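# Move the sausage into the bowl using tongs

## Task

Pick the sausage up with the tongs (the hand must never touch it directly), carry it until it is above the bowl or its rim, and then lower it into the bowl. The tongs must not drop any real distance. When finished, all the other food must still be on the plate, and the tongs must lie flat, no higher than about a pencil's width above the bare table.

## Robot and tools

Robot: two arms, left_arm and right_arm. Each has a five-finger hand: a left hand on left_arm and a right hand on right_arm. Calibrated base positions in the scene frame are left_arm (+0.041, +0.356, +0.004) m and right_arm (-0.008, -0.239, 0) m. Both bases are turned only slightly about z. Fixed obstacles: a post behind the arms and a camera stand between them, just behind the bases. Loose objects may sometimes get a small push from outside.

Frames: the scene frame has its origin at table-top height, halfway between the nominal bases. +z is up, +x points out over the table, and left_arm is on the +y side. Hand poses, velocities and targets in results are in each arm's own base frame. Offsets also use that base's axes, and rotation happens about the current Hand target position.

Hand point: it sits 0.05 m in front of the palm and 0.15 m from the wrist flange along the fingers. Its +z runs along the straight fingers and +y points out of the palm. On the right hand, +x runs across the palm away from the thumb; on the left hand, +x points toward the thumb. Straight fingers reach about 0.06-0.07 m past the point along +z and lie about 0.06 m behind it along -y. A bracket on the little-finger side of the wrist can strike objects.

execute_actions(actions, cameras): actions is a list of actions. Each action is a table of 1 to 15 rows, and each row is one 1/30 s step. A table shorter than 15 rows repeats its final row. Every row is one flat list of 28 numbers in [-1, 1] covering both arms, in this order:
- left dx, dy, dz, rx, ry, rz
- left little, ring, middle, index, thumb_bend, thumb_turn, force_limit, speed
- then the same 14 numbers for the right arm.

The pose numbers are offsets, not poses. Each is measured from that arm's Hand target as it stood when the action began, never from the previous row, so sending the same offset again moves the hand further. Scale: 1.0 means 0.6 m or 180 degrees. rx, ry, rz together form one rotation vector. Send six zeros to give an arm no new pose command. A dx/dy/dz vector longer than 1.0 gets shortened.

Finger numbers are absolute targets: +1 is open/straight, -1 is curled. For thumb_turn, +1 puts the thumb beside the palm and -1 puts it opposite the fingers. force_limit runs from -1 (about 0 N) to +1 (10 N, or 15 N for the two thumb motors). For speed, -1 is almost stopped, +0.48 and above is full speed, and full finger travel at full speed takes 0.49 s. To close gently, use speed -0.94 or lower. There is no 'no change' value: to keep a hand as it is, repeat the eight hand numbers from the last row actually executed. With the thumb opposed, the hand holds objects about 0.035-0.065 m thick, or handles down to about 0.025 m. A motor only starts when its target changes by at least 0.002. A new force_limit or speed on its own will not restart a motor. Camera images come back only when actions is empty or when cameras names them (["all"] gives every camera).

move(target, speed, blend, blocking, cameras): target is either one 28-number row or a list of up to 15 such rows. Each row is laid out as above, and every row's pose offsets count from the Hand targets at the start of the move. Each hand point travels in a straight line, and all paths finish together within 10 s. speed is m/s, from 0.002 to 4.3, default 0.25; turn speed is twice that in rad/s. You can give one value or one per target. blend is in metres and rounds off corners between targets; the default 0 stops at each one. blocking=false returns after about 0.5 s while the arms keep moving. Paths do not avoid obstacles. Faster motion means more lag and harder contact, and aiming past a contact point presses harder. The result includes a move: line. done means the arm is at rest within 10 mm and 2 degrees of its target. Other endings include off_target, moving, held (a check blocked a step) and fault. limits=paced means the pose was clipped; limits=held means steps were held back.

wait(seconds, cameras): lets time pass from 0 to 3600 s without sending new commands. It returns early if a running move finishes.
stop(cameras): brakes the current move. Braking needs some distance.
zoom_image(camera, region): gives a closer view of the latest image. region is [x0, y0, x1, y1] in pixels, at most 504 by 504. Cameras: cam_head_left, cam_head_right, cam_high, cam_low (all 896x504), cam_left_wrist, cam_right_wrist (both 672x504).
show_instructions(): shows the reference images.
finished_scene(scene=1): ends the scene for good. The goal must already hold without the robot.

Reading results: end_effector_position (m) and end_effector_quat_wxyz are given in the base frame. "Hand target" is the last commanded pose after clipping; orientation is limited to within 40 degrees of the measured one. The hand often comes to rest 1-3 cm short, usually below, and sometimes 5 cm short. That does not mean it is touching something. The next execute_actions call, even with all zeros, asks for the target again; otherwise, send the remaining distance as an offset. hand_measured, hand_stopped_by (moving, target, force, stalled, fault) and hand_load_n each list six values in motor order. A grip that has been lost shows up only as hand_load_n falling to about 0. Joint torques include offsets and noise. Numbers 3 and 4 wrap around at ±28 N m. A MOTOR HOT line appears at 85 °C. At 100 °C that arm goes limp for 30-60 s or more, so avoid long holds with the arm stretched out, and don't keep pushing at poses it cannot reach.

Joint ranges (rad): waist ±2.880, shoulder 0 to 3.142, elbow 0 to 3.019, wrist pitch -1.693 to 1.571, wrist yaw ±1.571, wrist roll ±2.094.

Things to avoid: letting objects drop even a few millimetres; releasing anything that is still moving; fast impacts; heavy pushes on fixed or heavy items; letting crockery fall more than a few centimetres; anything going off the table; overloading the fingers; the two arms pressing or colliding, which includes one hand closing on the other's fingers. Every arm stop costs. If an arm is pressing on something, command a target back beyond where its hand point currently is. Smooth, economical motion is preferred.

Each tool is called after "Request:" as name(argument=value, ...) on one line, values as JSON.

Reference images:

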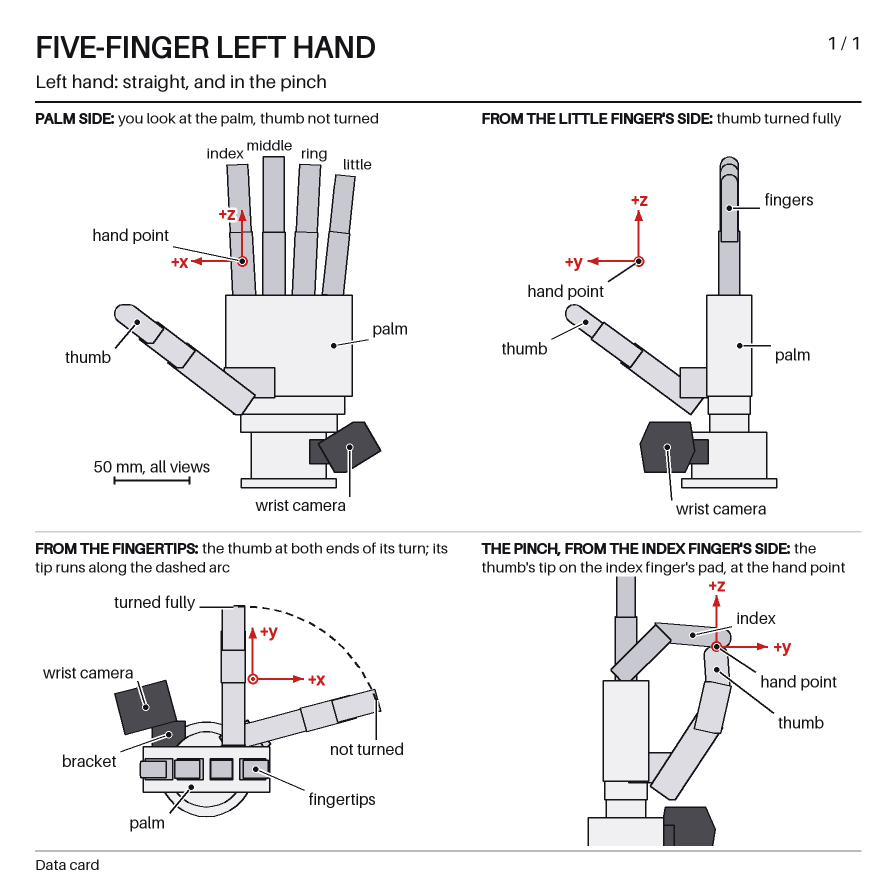

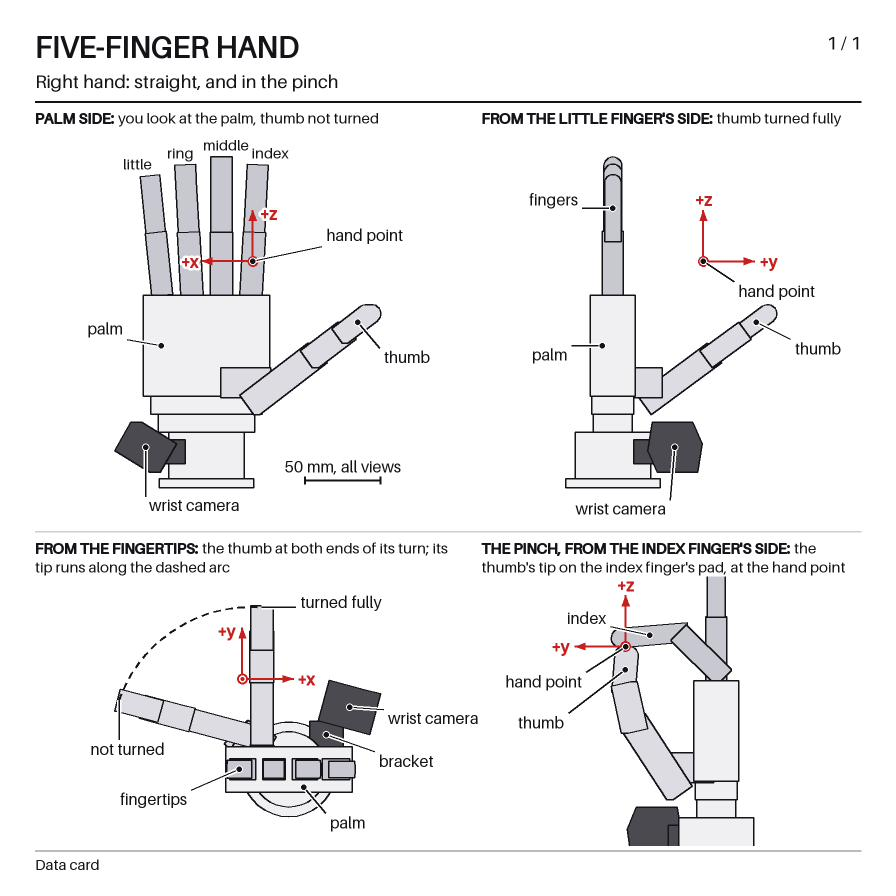

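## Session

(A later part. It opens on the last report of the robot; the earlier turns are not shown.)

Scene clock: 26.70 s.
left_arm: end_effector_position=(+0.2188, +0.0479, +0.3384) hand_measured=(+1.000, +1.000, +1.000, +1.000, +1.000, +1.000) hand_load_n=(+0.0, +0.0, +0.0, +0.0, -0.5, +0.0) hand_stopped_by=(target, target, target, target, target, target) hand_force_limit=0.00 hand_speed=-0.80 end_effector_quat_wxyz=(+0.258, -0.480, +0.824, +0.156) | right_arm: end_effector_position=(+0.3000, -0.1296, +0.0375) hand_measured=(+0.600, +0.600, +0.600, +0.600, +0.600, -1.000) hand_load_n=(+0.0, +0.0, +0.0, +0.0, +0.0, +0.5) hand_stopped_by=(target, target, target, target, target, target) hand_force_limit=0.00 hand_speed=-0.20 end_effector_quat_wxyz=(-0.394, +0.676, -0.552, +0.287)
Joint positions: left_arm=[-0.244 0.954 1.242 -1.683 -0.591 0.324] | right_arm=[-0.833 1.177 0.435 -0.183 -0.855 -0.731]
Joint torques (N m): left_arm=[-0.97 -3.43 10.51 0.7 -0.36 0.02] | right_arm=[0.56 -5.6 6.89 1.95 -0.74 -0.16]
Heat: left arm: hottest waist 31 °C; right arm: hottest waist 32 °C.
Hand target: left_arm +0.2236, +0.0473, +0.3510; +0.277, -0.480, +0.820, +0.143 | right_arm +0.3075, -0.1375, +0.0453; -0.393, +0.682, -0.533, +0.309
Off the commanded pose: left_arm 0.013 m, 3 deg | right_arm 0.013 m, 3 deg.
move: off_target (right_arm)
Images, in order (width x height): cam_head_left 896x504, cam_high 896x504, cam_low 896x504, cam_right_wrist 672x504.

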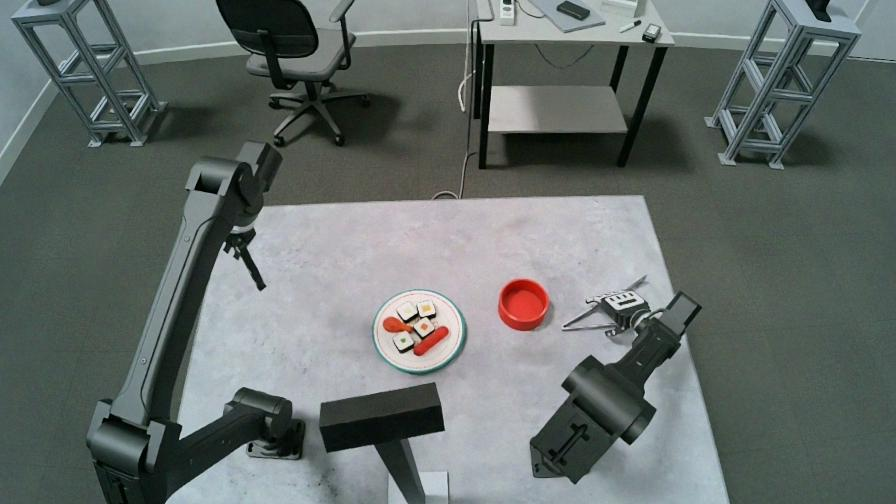

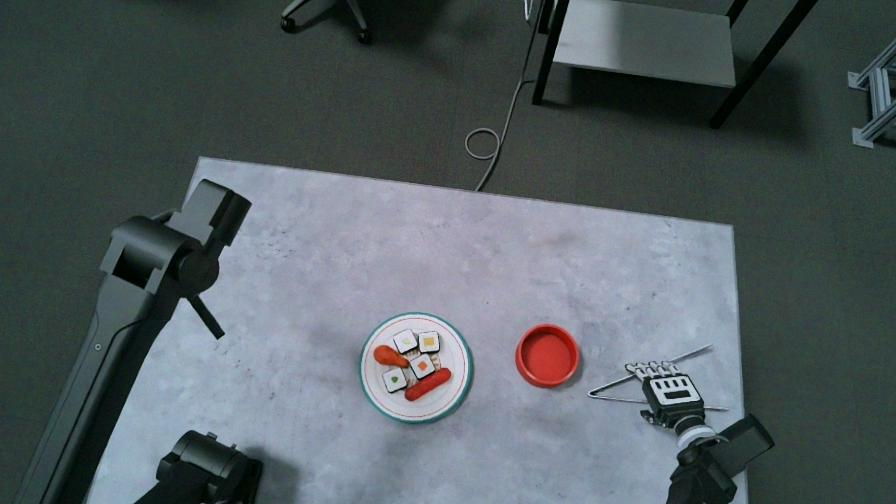

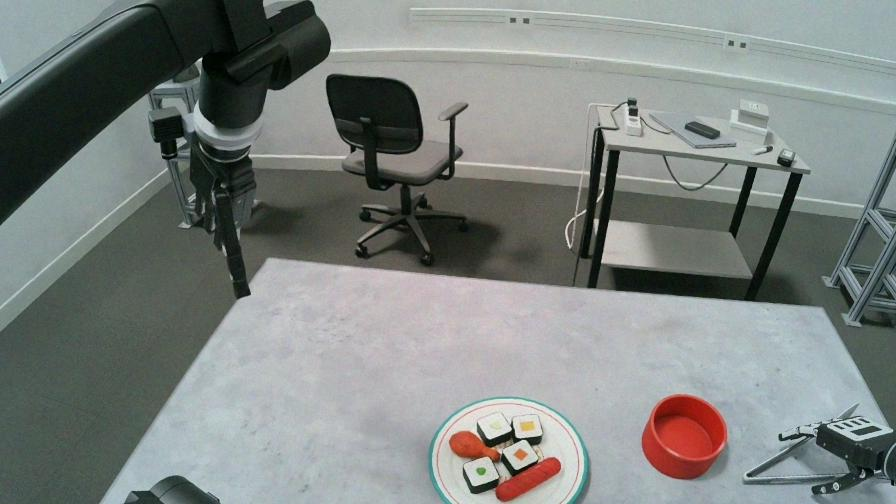

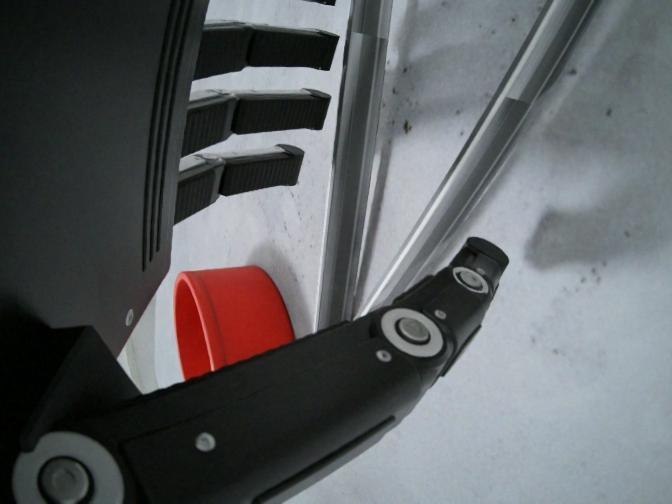

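Request:
move(target=[[0,0,0,0,0,0,1,1,1,1,1,1,0,-0.8,0.013,0.003,0,0,0,0,0.6,0.6,0.6,0.6,0.6,-1,0,-0.2],[0,0,0,0,0,0,1,1,1,1,1,1,0,-0.8,0.013,0.003,-0.025,0,0,0,0.6,0.6,0.6,0.6,0.6,-1,0,-0.2]], speed=0.1, cameras=["cam_high","cam_low","cam_right_wrist","cam_head_left"])

Request:
zoom_image(camera="cam_high", region=[570, 320, 770, 450])

Request:
zoom_image(camera="cam_low", region=[700, 350, 896, 504])

Scene clock: 29.13 s.
left_arm: end_effector_position=(+0.2188, +0.0479, +0.3384) hand_measured=(+1.000, +1.000, +1.000, +1.000, +1.000, +1.000) hand_load_n=(+0.0, +0.0, +0.0, +0.0, +0.0, +0.0) hand_stopped_by=(target, target, target, target, target, target) hand_force_limit=0.00 hand_speed=-0.80 end_effector_quat_wxyz=(+0.258, -0.480, +0.824, +0.156) | right_arm: end_effector_position=(+0.3073, -0.1366, +0.0260) hand_measured=(+0.600, +0.600, +0.600, +0.600, +0.600, -1.000) hand_load_n=(+0.0, +0.0, +0.0, +0.0, +0.0, +0.0) hand_stopped_by=(target, target, target, target, target, target) hand_force_limit=0.00 hand_speed=-0.20 end_effector_quat_wxyz=(-0.390, +0.681, -0.541, +0.303)
Joint positions: left_arm=[-0.244 0.954 1.242 -1.683 -0.591 0.324] | right_arm=[-0.828 1.23 0.424 -0.085 -0.852 -0.739]
Joint torques (N m): left_arm=[-1.08 -3.37 10.52 0.69 -0.36 0.02] | right_arm=[2.02 -5.25 6.41 1.89 -0.26 0.11]
Heat: left arm: hottest waist 31 °C; right arm: hottest waist 32 °C.
Hand target: left_arm +0.2236, +0.0473, +0.3510; +0.277, -0.480, +0.820, +0.143 | right_arm +0.3153, -0.1357, +0.0303; -0.393, +0.682, -0.533, +0.309
Off the commanded pose: left_arm 0.013 m, 3 deg | right_arm 0.009 m, 1 deg.
move: done
Images, in order (width x height): cam_head_left 896x504, cam_high 896x504, cam_low 896x504, cam_right_wrist 672x504.

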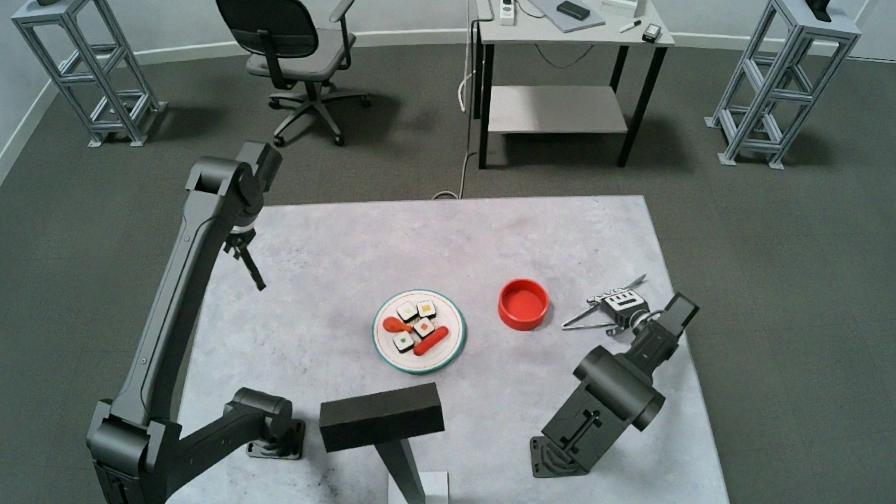

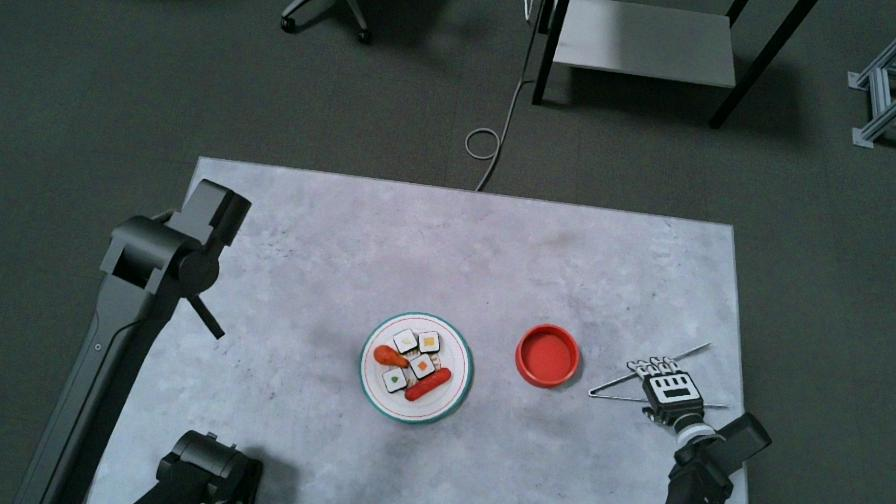

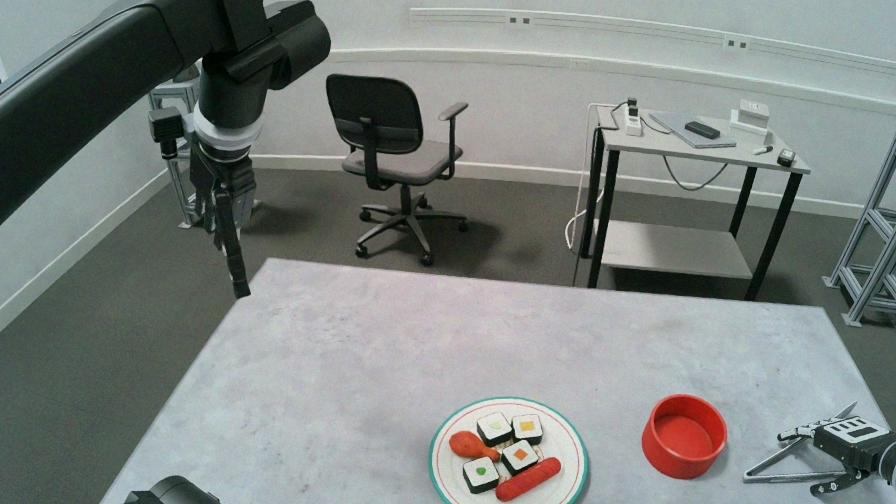

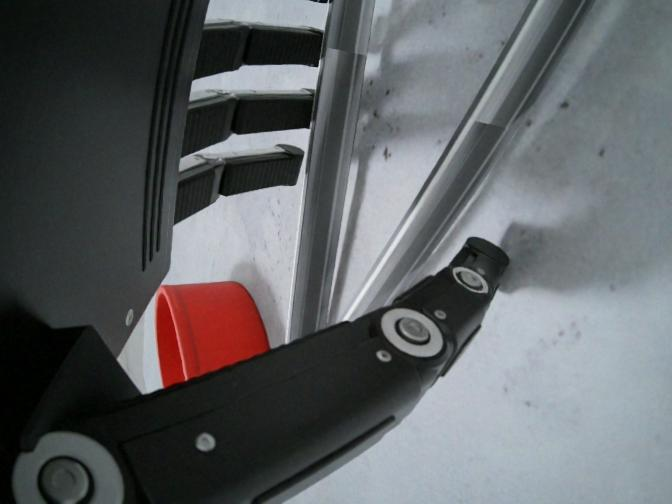

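Scaled by 2.520 from the camera's image (finer frame: 1280x720).

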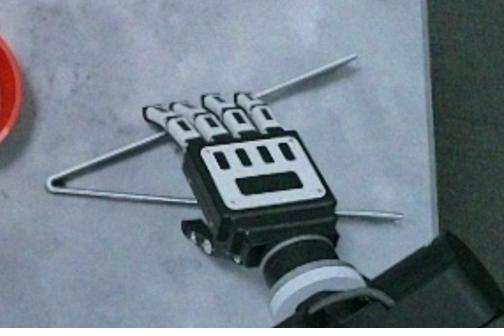

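Scaled by 2.571 from the camera's image (finer frame: 1280x720).

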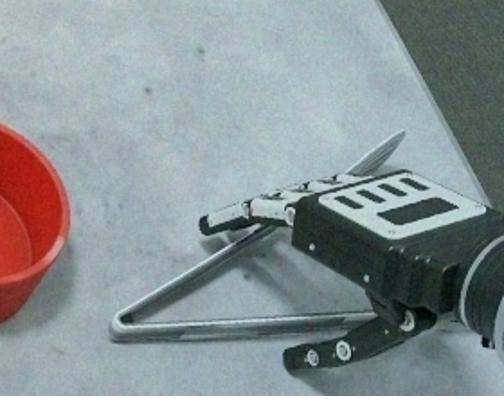

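Request:
zoom_image(camera="cam_right_wrist", region=[180, 0, 560, 285])

Request:
zoom_image(camera="cam_low", region=[760, 400, 896, 504])

Request:
zoom_image(camera="cam_high", region=[610, 340, 690, 400])

Scaled by 1.326 from the camera's image (finer frame: 960x720).

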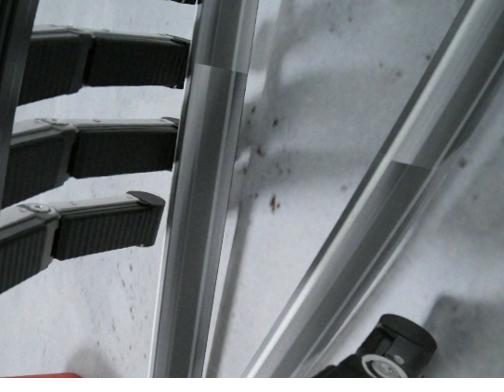

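Scaled by 3.706 from the camera's image (finer frame: 1280x720).

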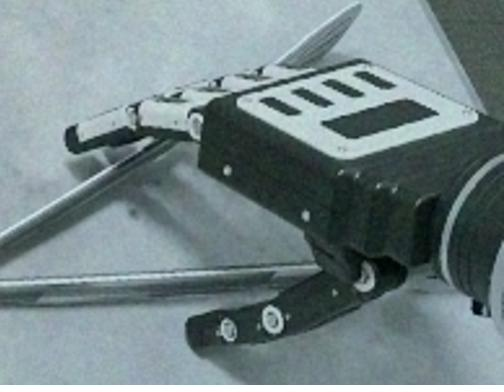

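Scaled by 6.300 from the camera's image (finer frame: 1280x720).

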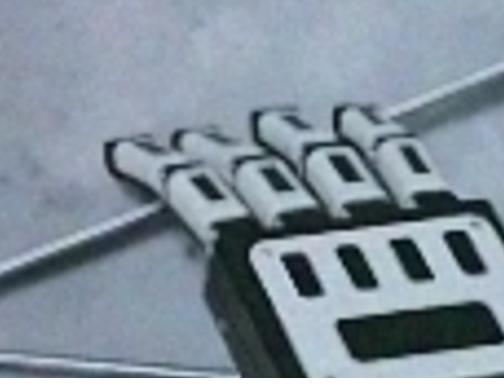

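Request:
move(target=[[0,0,0,0,0,0,1,1,1,1,1,1,0,-0.8,0.006,0.0187,0.01,0,0,0,0.6,0.6,0.6,0.6,0.4,-1,0,-0.2],[0,0,0,0,0,0,1,1,1,1,1,1,0,-0.8,0.006,0.0187,-0.01,0,0,0,0.6,0.6,0.6,0.6,0.4,-1,0,-0.2]], speed=0.1, cameras=["cam_high","cam_low","cam_right_wrist","cam_head_left"])

Request:
zoom_image(camera="cam_right_wrist", region=[180, 0, 560, 285])

Request:
zoom_image(camera="cam_low", region=[730, 380, 896, 504])

Request:
zoom_image(camera="cam_high", region=[570, 320, 770, 450])

Scene clock: 32.20 s.
left_arm: end_effector_position=(+0.2188, +0.0479, +0.3384) hand_measured=(+1.000, +1.000, +1.000, +1.000, +1.000, +1.000) hand_load_n=(+0.0, +0.0, +0.0, +0.0, +0.0, +0.0) hand_stopped_by=(target, target, target, target, target, target) hand_force_limit=0.00 hand_speed=-0.80 end_effector_quat_wxyz=(+0.258, -0.480, +0.824, +0.156) | right_arm: end_effector_position=(+0.3122, -0.1198, +0.0196) hand_measured=(+0.600, +0.600, +0.600, +0.600, +0.400, -1.000) hand_load_n=(+0.0, +0.0, +0.0, -0.5, +0.0, +0.5) hand_stopped_by=(target, target, target, target, target, target) hand_force_limit=0.00 hand_speed=-0.20 end_effector_quat_wxyz=(-0.394, +0.682, -0.541, +0.296)
Joint positions: left_arm=[-0.244 0.954 1.242 -1.683 -0.591 0.324] | right_arm=[-0.774 1.233 0.397 -0.025 -0.826 -0.683]
Joint torques (N m): left_arm=[-1.08 -3.37 10.52 0.69 -0.35 0.02] | right_arm=[1.61 -4.66 6.17 2.09 -0.22 0.11]
Heat: left arm: hottest waist 31 °C; right arm: hottest waist 32 °C.
Hand target: left_arm +0.2236, +0.0473, +0.3510; +0.277, -0.480, +0.820, +0.143 | right_arm +0.3189, -0.1244, +0.0243; -0.393, +0.682, -0.533, +0.309
Off the commanded pose: left_arm 0.013 m, 3 deg | right_arm 0.009 m, 2 deg.
move: done
Images, in order (width x height): cam_head_left 896x504, cam_high 896x504, cam_low 896x504, cam_right_wrist 672x504.

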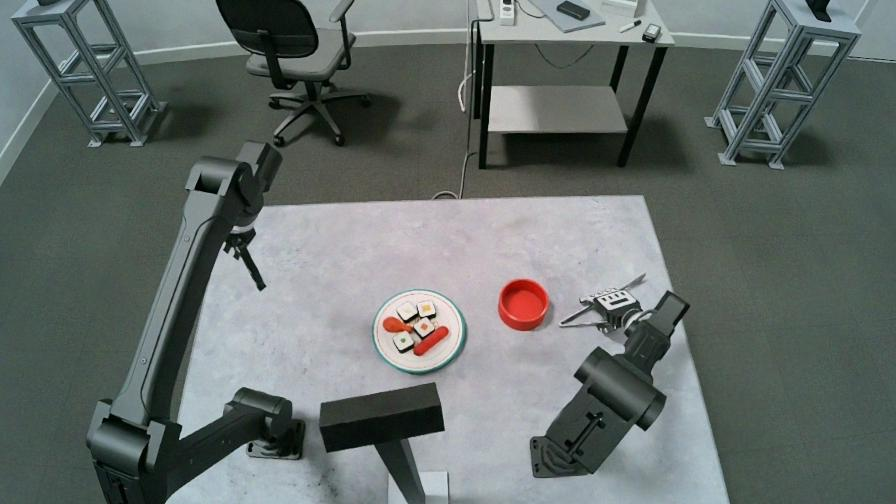

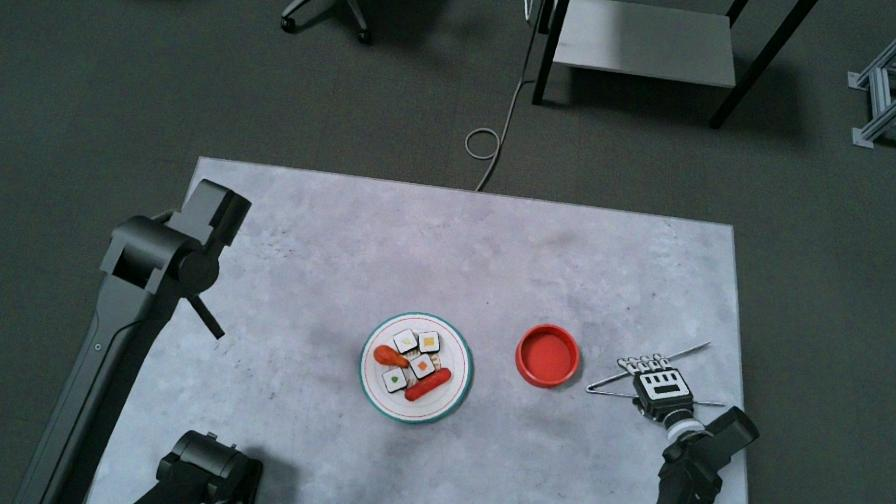

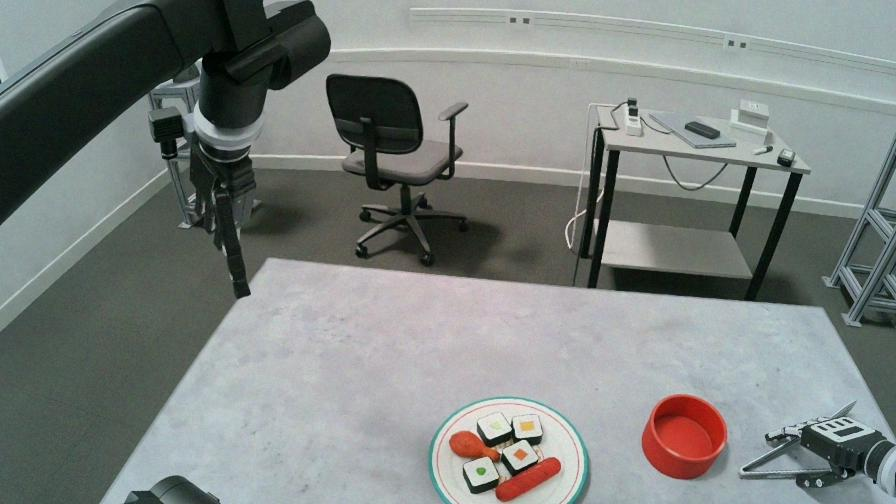

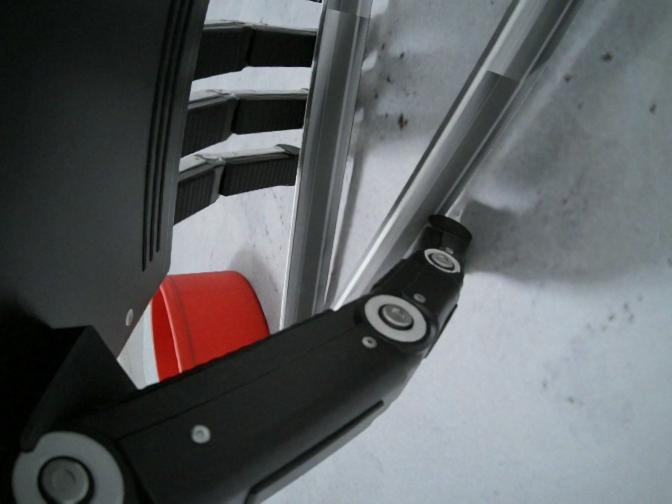

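Scaled by 1.326 from the camera's image (finer frame: 960x720).

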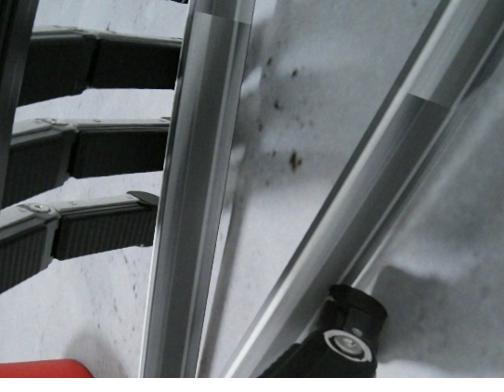

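Scaled by 3.036 from the camera's image (finer frame: 1280x720).

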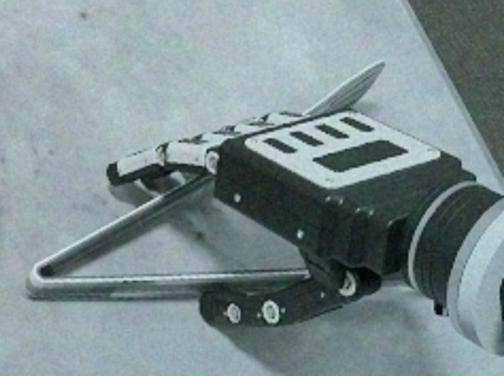

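Scaled by 2.520 from the camera's image (finer frame: 1280x720).

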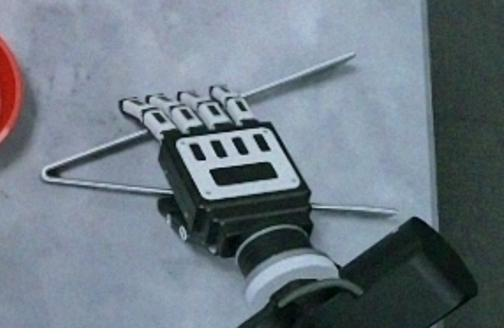

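Request:
move(target=[0,0,0,0,0,0,1,1,1,1,1,1,0,-0.8,0,0,0,0,0,0,0.35,0.35,0.35,0.35,0.25,-1,-0.6,-0.8], speed=0.1, cameras=["cam_high","cam_low","cam_right_wrist"])

Request:
zoom_image(camera="cam_low", region=[730, 380, 896, 504])

Request:
zoom_image(camera="cam_high", region=[570, 320, 770, 450])

Scene clock: 33.73 s.
left_arm: end_effector_position=(+0.2188, +0.0479, +0.3384) hand_measured=(+1.000, +1.000, +1.000, +1.000, +1.000, +1.000) hand_load_n=(+0.0, +0.0, +0.0, +0.0, +0.0, +0.0) hand_stopped_by=(target, target, target, target, target, target) hand_force_limit=0.00 hand_speed=-0.80 end_effector_quat_wxyz=(+0.258, -0.480, +0.824, +0.156) | right_arm: end_effector_position=(+0.3129, -0.1202, +0.0201) hand_measured=(+0.350, +0.350, +0.362, +0.350, +0.252, -1.000) hand_load_n=(+0.0, +0.5, +1.5, +1.0, +3.0, +0.5) hand_stopped_by=(target, target, force, target, target, target) hand_force_limit=-0.60 hand_speed=-0.80 end_effector_quat_wxyz=(-0.394, +0.681, -0.540, +0.298)
Joint positions: left_arm=[-0.244 0.954 1.242 -1.683 -0.591 0.324] | right_arm=[-0.774 1.233 0.397 -0.02 -0.826 -0.68]
Joint torques (N m): left_arm=[-0.97 -3.55 10.54 0.69 -0.35 0.02] | right_arm=[1.61 -5.19 6.27 1.85 -0.22 0.1]
Heat: left arm: hottest waist 31 °C; right arm: hottest waist 32 °C.
Hand target: left_arm +0.2236, +0.0473, +0.3510; +0.277, -0.480, +0.820, +0.143 | right_arm +0.3189, -0.1244, +0.0243; -0.393, +0.682, -0.533, +0.309
Off the commanded pose: left_arm 0.013 m, 3 deg | right_arm 0.008 m, 2 deg.
move: done

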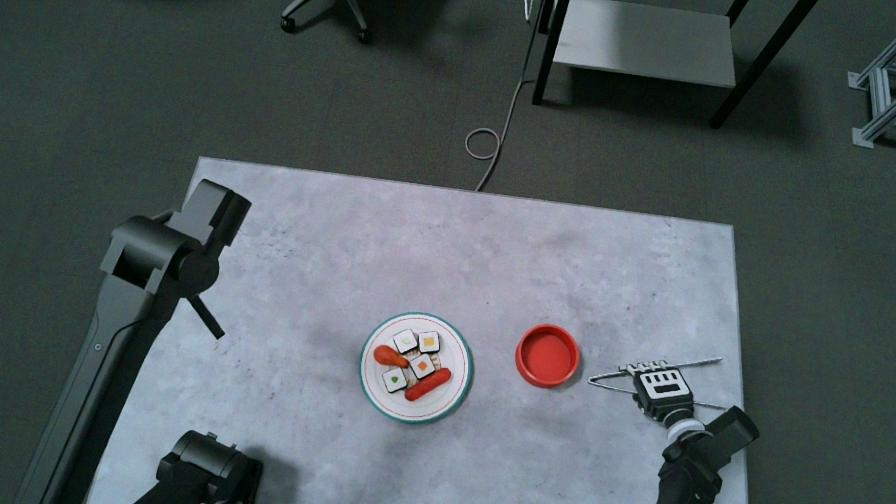

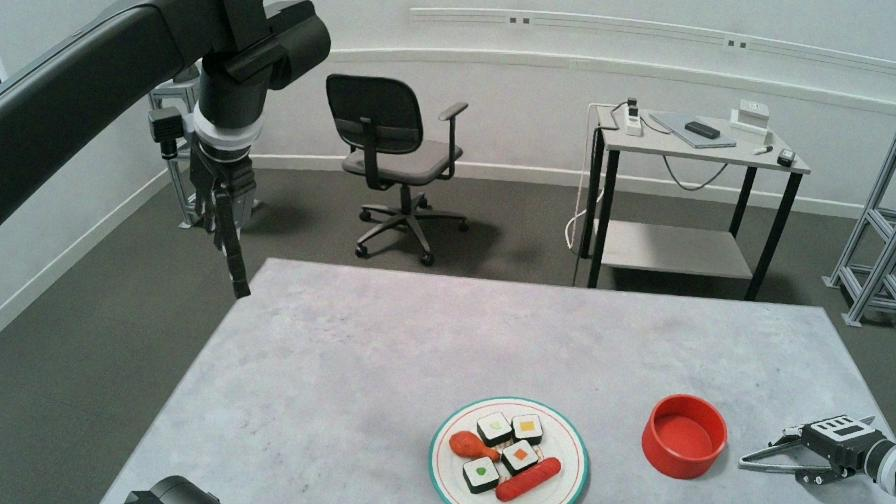

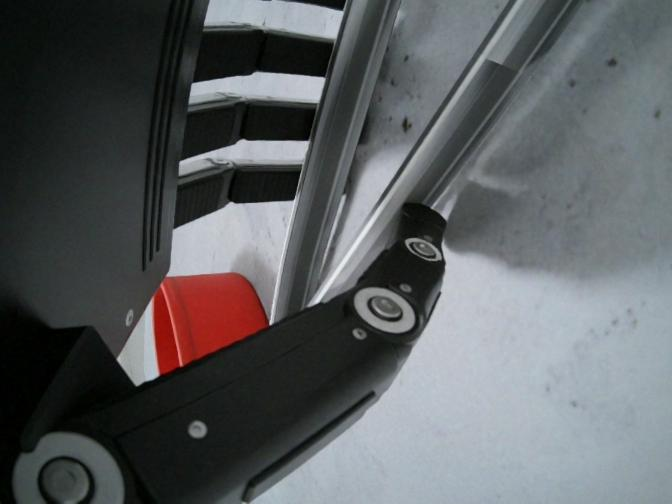

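Scaled by 3.036 from the camera's image (finer frame: 1280x720).

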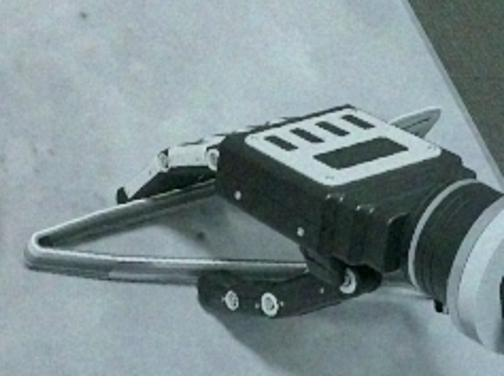

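Scaled by 2.520 from the camera's image (finer frame: 1280x720).

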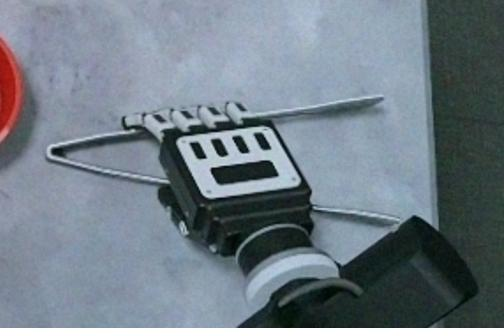

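Request:
move(target=[0,0,0,0,0,0,1,1,1,1,1,1,0,-0.8,0,0,0,0,0,0,0.2,0.2,0.2,0.2,0.15,-1,-0.3,-0.8], speed=0.1, cameras=["cam_high","cam_low","cam_right_wrist"])

Request:
zoom_image(camera="cam_low", region=[730, 380, 896, 504])

Request:
zoom_image(camera="cam_high", region=[570, 320, 770, 450])

Scene clock: 34.93 s.
left_arm: end_effector_position=(+0.2188, +0.0479, +0.3384) hand_measured=(+1.000, +1.000, +1.000, +1.000, +1.000, +1.000) hand_load_n=(+0.0, +0.0, +0.0, +0.0, +0.0, +0.0) hand_stopped_by=(target, target, target, target, target, target) hand_force_limit=0.00 hand_speed=-0.80 end_effector_quat_wxyz=(+0.258, -0.480, +0.824, +0.156) | right_arm: end_effector_position=(+0.3146, -0.1200, +0.0219) hand_measured=(+0.200, +0.200, +0.200, +0.200, +0.198, -1.000) hand_load_n=(+0.0, +1.5, +2.0, +3.0, +5.0, +0.0) hand_stopped_by=(target, target, target, target, force, target) hand_force_limit=-0.30 hand_speed=-0.80 end_effector_quat_wxyz=(-0.398, +0.681, -0.536, +0.300)
Joint positions: left_arm=[-0.244 0.954 1.242 -1.683 -0.591 0.324] | right_arm=[-0.774 1.233 0.397 -0.011 -0.835 -0.679]
Joint torques (N m): left_arm=[-0.97 -3.43 10.54 0.69 -0.36 0.02] | right_arm=[1.67 -5.3 6.22 1.62 -0.19 0.07]
Heat: left arm: hottest waist 31 °C; right arm: hottest waist 32 °C.
Hand target: left_arm +0.2236, +0.0473, +0.3510; +0.277, -0.480, +0.820, +0.143 | right_arm +0.3189, -0.1244, +0.0243; -0.393, +0.682, -0.533, +0.309
Off the commanded pose: left_arm 0.013 m, 3 deg | right_arm 0.007 m, 1 deg.
move: done

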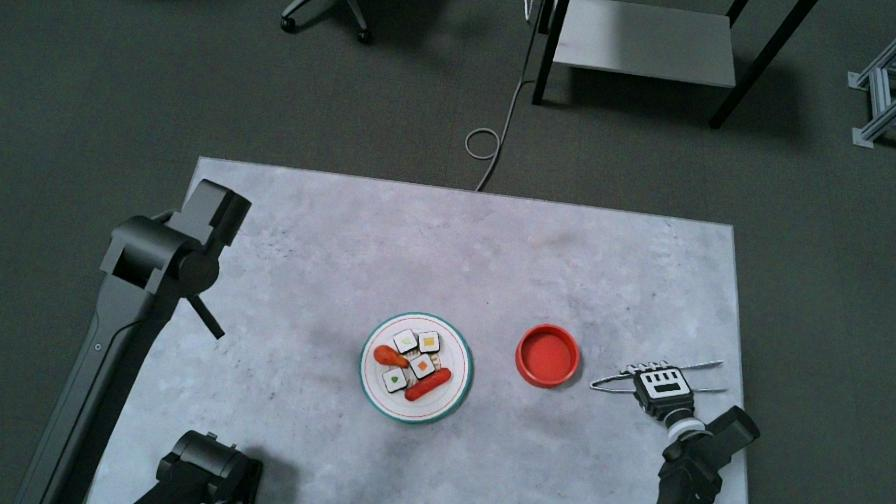

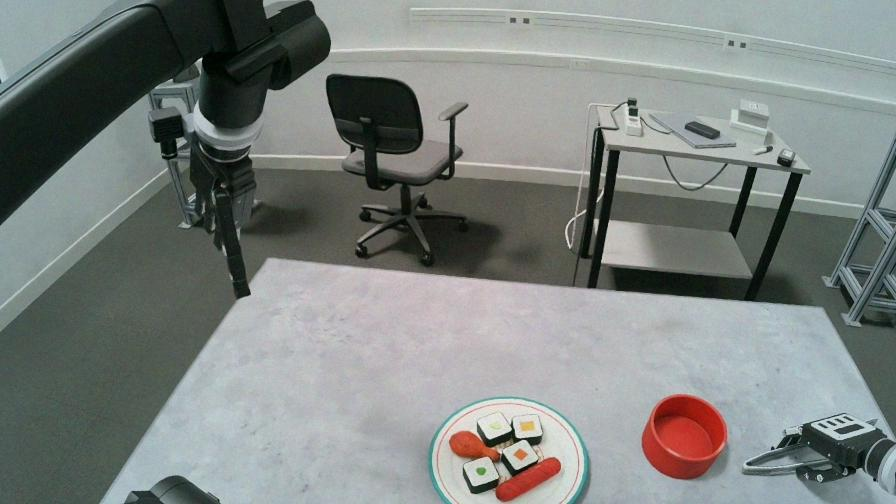

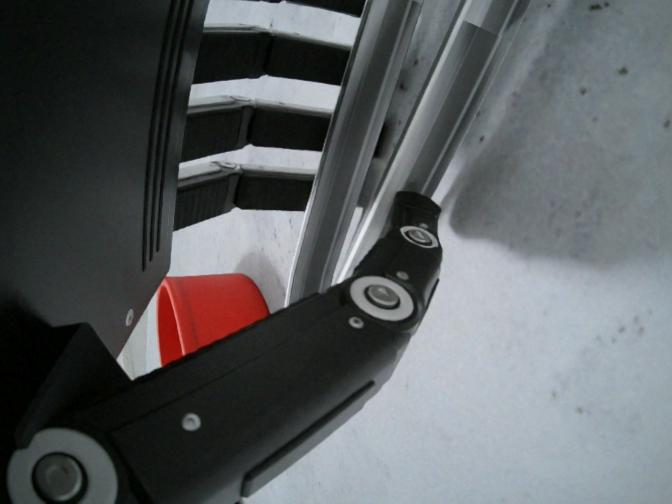

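Scaled by 3.036 from the camera's image (finer frame: 1280x720).

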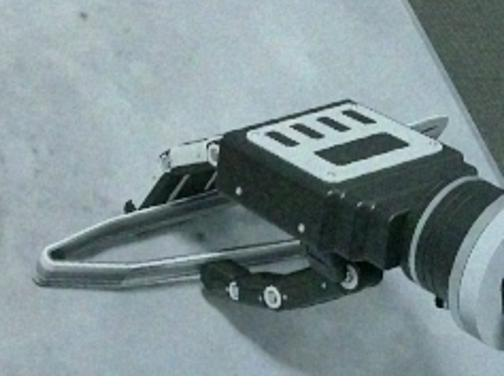

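Scaled by 2.520 from the camera's image (finer frame: 1280x720).

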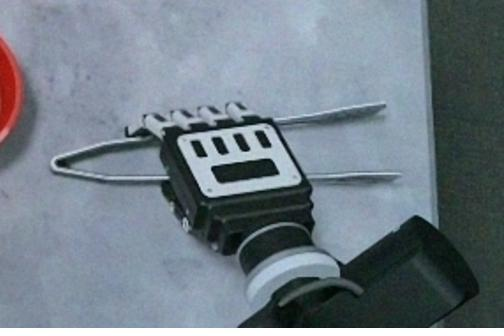

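Request:
move(target=[-0.04,0.288,0.05,-0.248,-0.259,0.052,1,1,1,1,1,1,0,-0.8,0,0,0.12,0,0,0,0.2,0.2,0.2,0.2,0.15,-1,-0.3,-0.8], speed=0.12, cameras=["all"])

Request:
zoom_image(camera="cam_low", region=[690, 340, 896, 504])

Scene clock: 42.00 s.
left_arm: end_effector_position=(+0.1984, +0.2146, +0.3583) hand_measured=(+1.000, +1.000, +1.000, +1.000, +1.000, +1.000) hand_load_n=(+0.0, +0.0, +0.0, +0.0, +0.0, +0.0) hand_stopped_by=(target, target, target, target, target, target) hand_force_limit=0.00 hand_speed=-0.80 end_effector_quat_wxyz=(-0.336, +0.643, -0.590, +0.355) | right_arm: end_effector_position=(+0.3044, -0.1110, +0.0711) hand_measured=(+0.200, +0.200, +0.200, +0.200, +0.198, -1.000) hand_load_n=(+0.0, +1.0, +1.5, +3.0, +5.0, +0.0) hand_stopped_by=(target, target, target, target, force, target) hand_force_limit=-0.30 hand_speed=-0.80 end_effector_quat_wxyz=(-0.396, +0.680, -0.549, +0.284)
Joint positions: left_arm=[1.325 0.953 1.215 -1.435 0.968 1.028] | right_arm=[-0.773 1.052 0.461 -0.295 -0.826 -0.676]
Joint torques (N m): left_arm=[-0.09 -3.55 12.55 0.54 0.84 0.09] | right_arm=[1.49 -5.42 11.07 0.83 -0.27 0.05]
Heat: left arm: hottest waist 31 °C; right arm: hottest waist 32 °C.
Hand target: left_arm +0.1996, +0.2201, +0.3810; -0.361, +0.625, -0.600, +0.345 | right_arm +0.3189, -0.1244, +0.0963; -0.393, +0.682, -0.533, +0.309
Off the commanded pose: left_arm 0.023 m, 4 deg | right_arm 0.032 m, 3 deg.
move: off_target (left_arm, right_arm)

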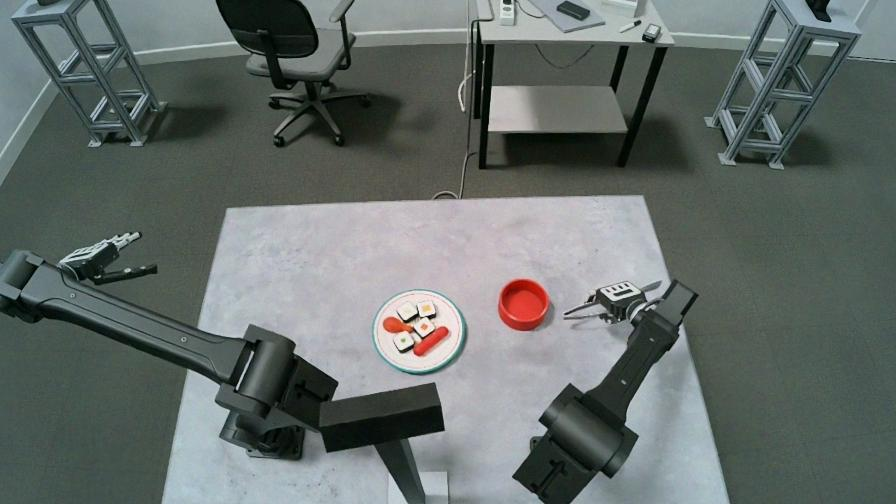

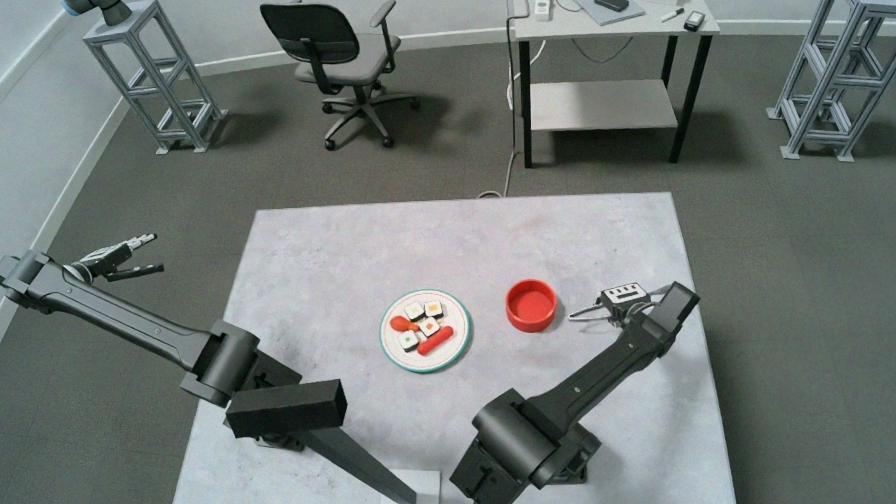

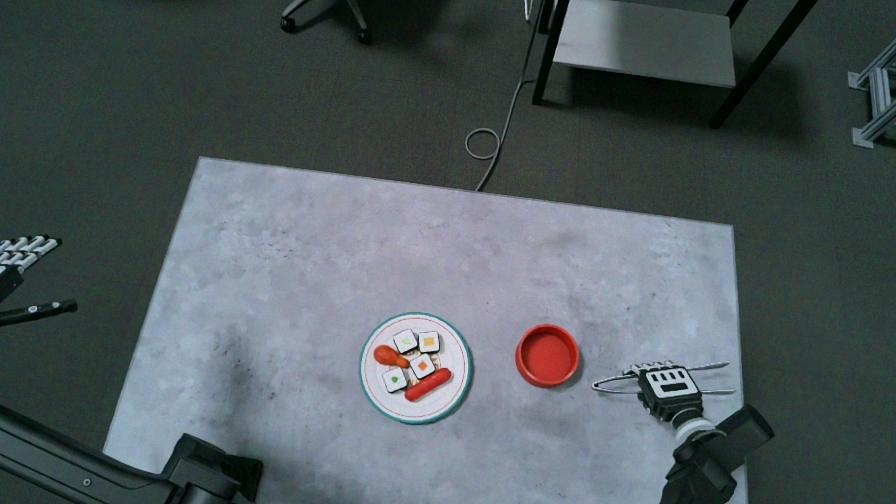

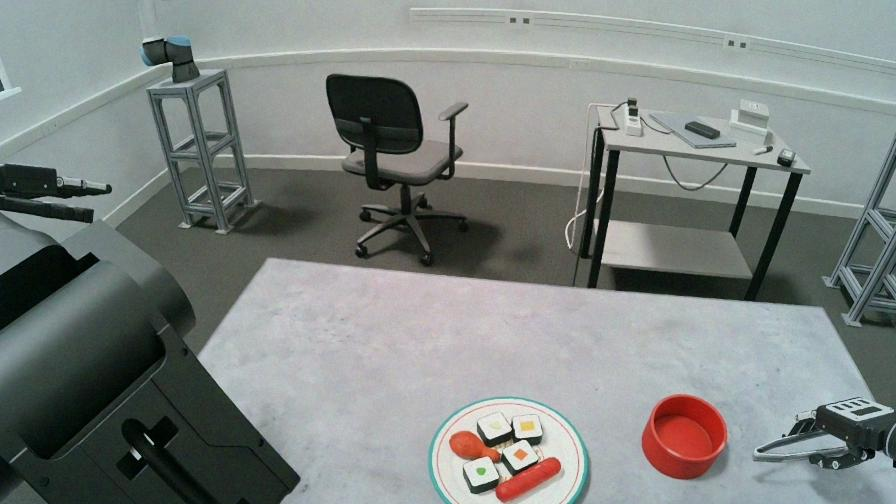

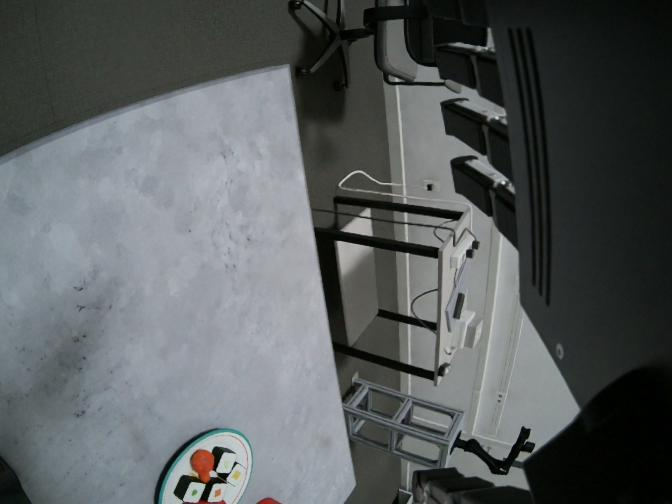

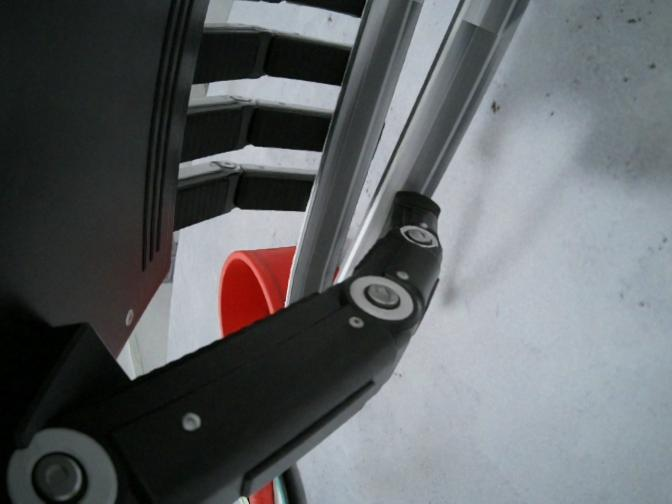

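Scaled by 2.447 from the camera's image (finer frame: 1280x720).

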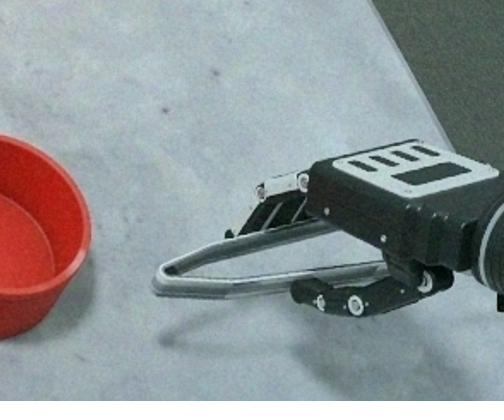

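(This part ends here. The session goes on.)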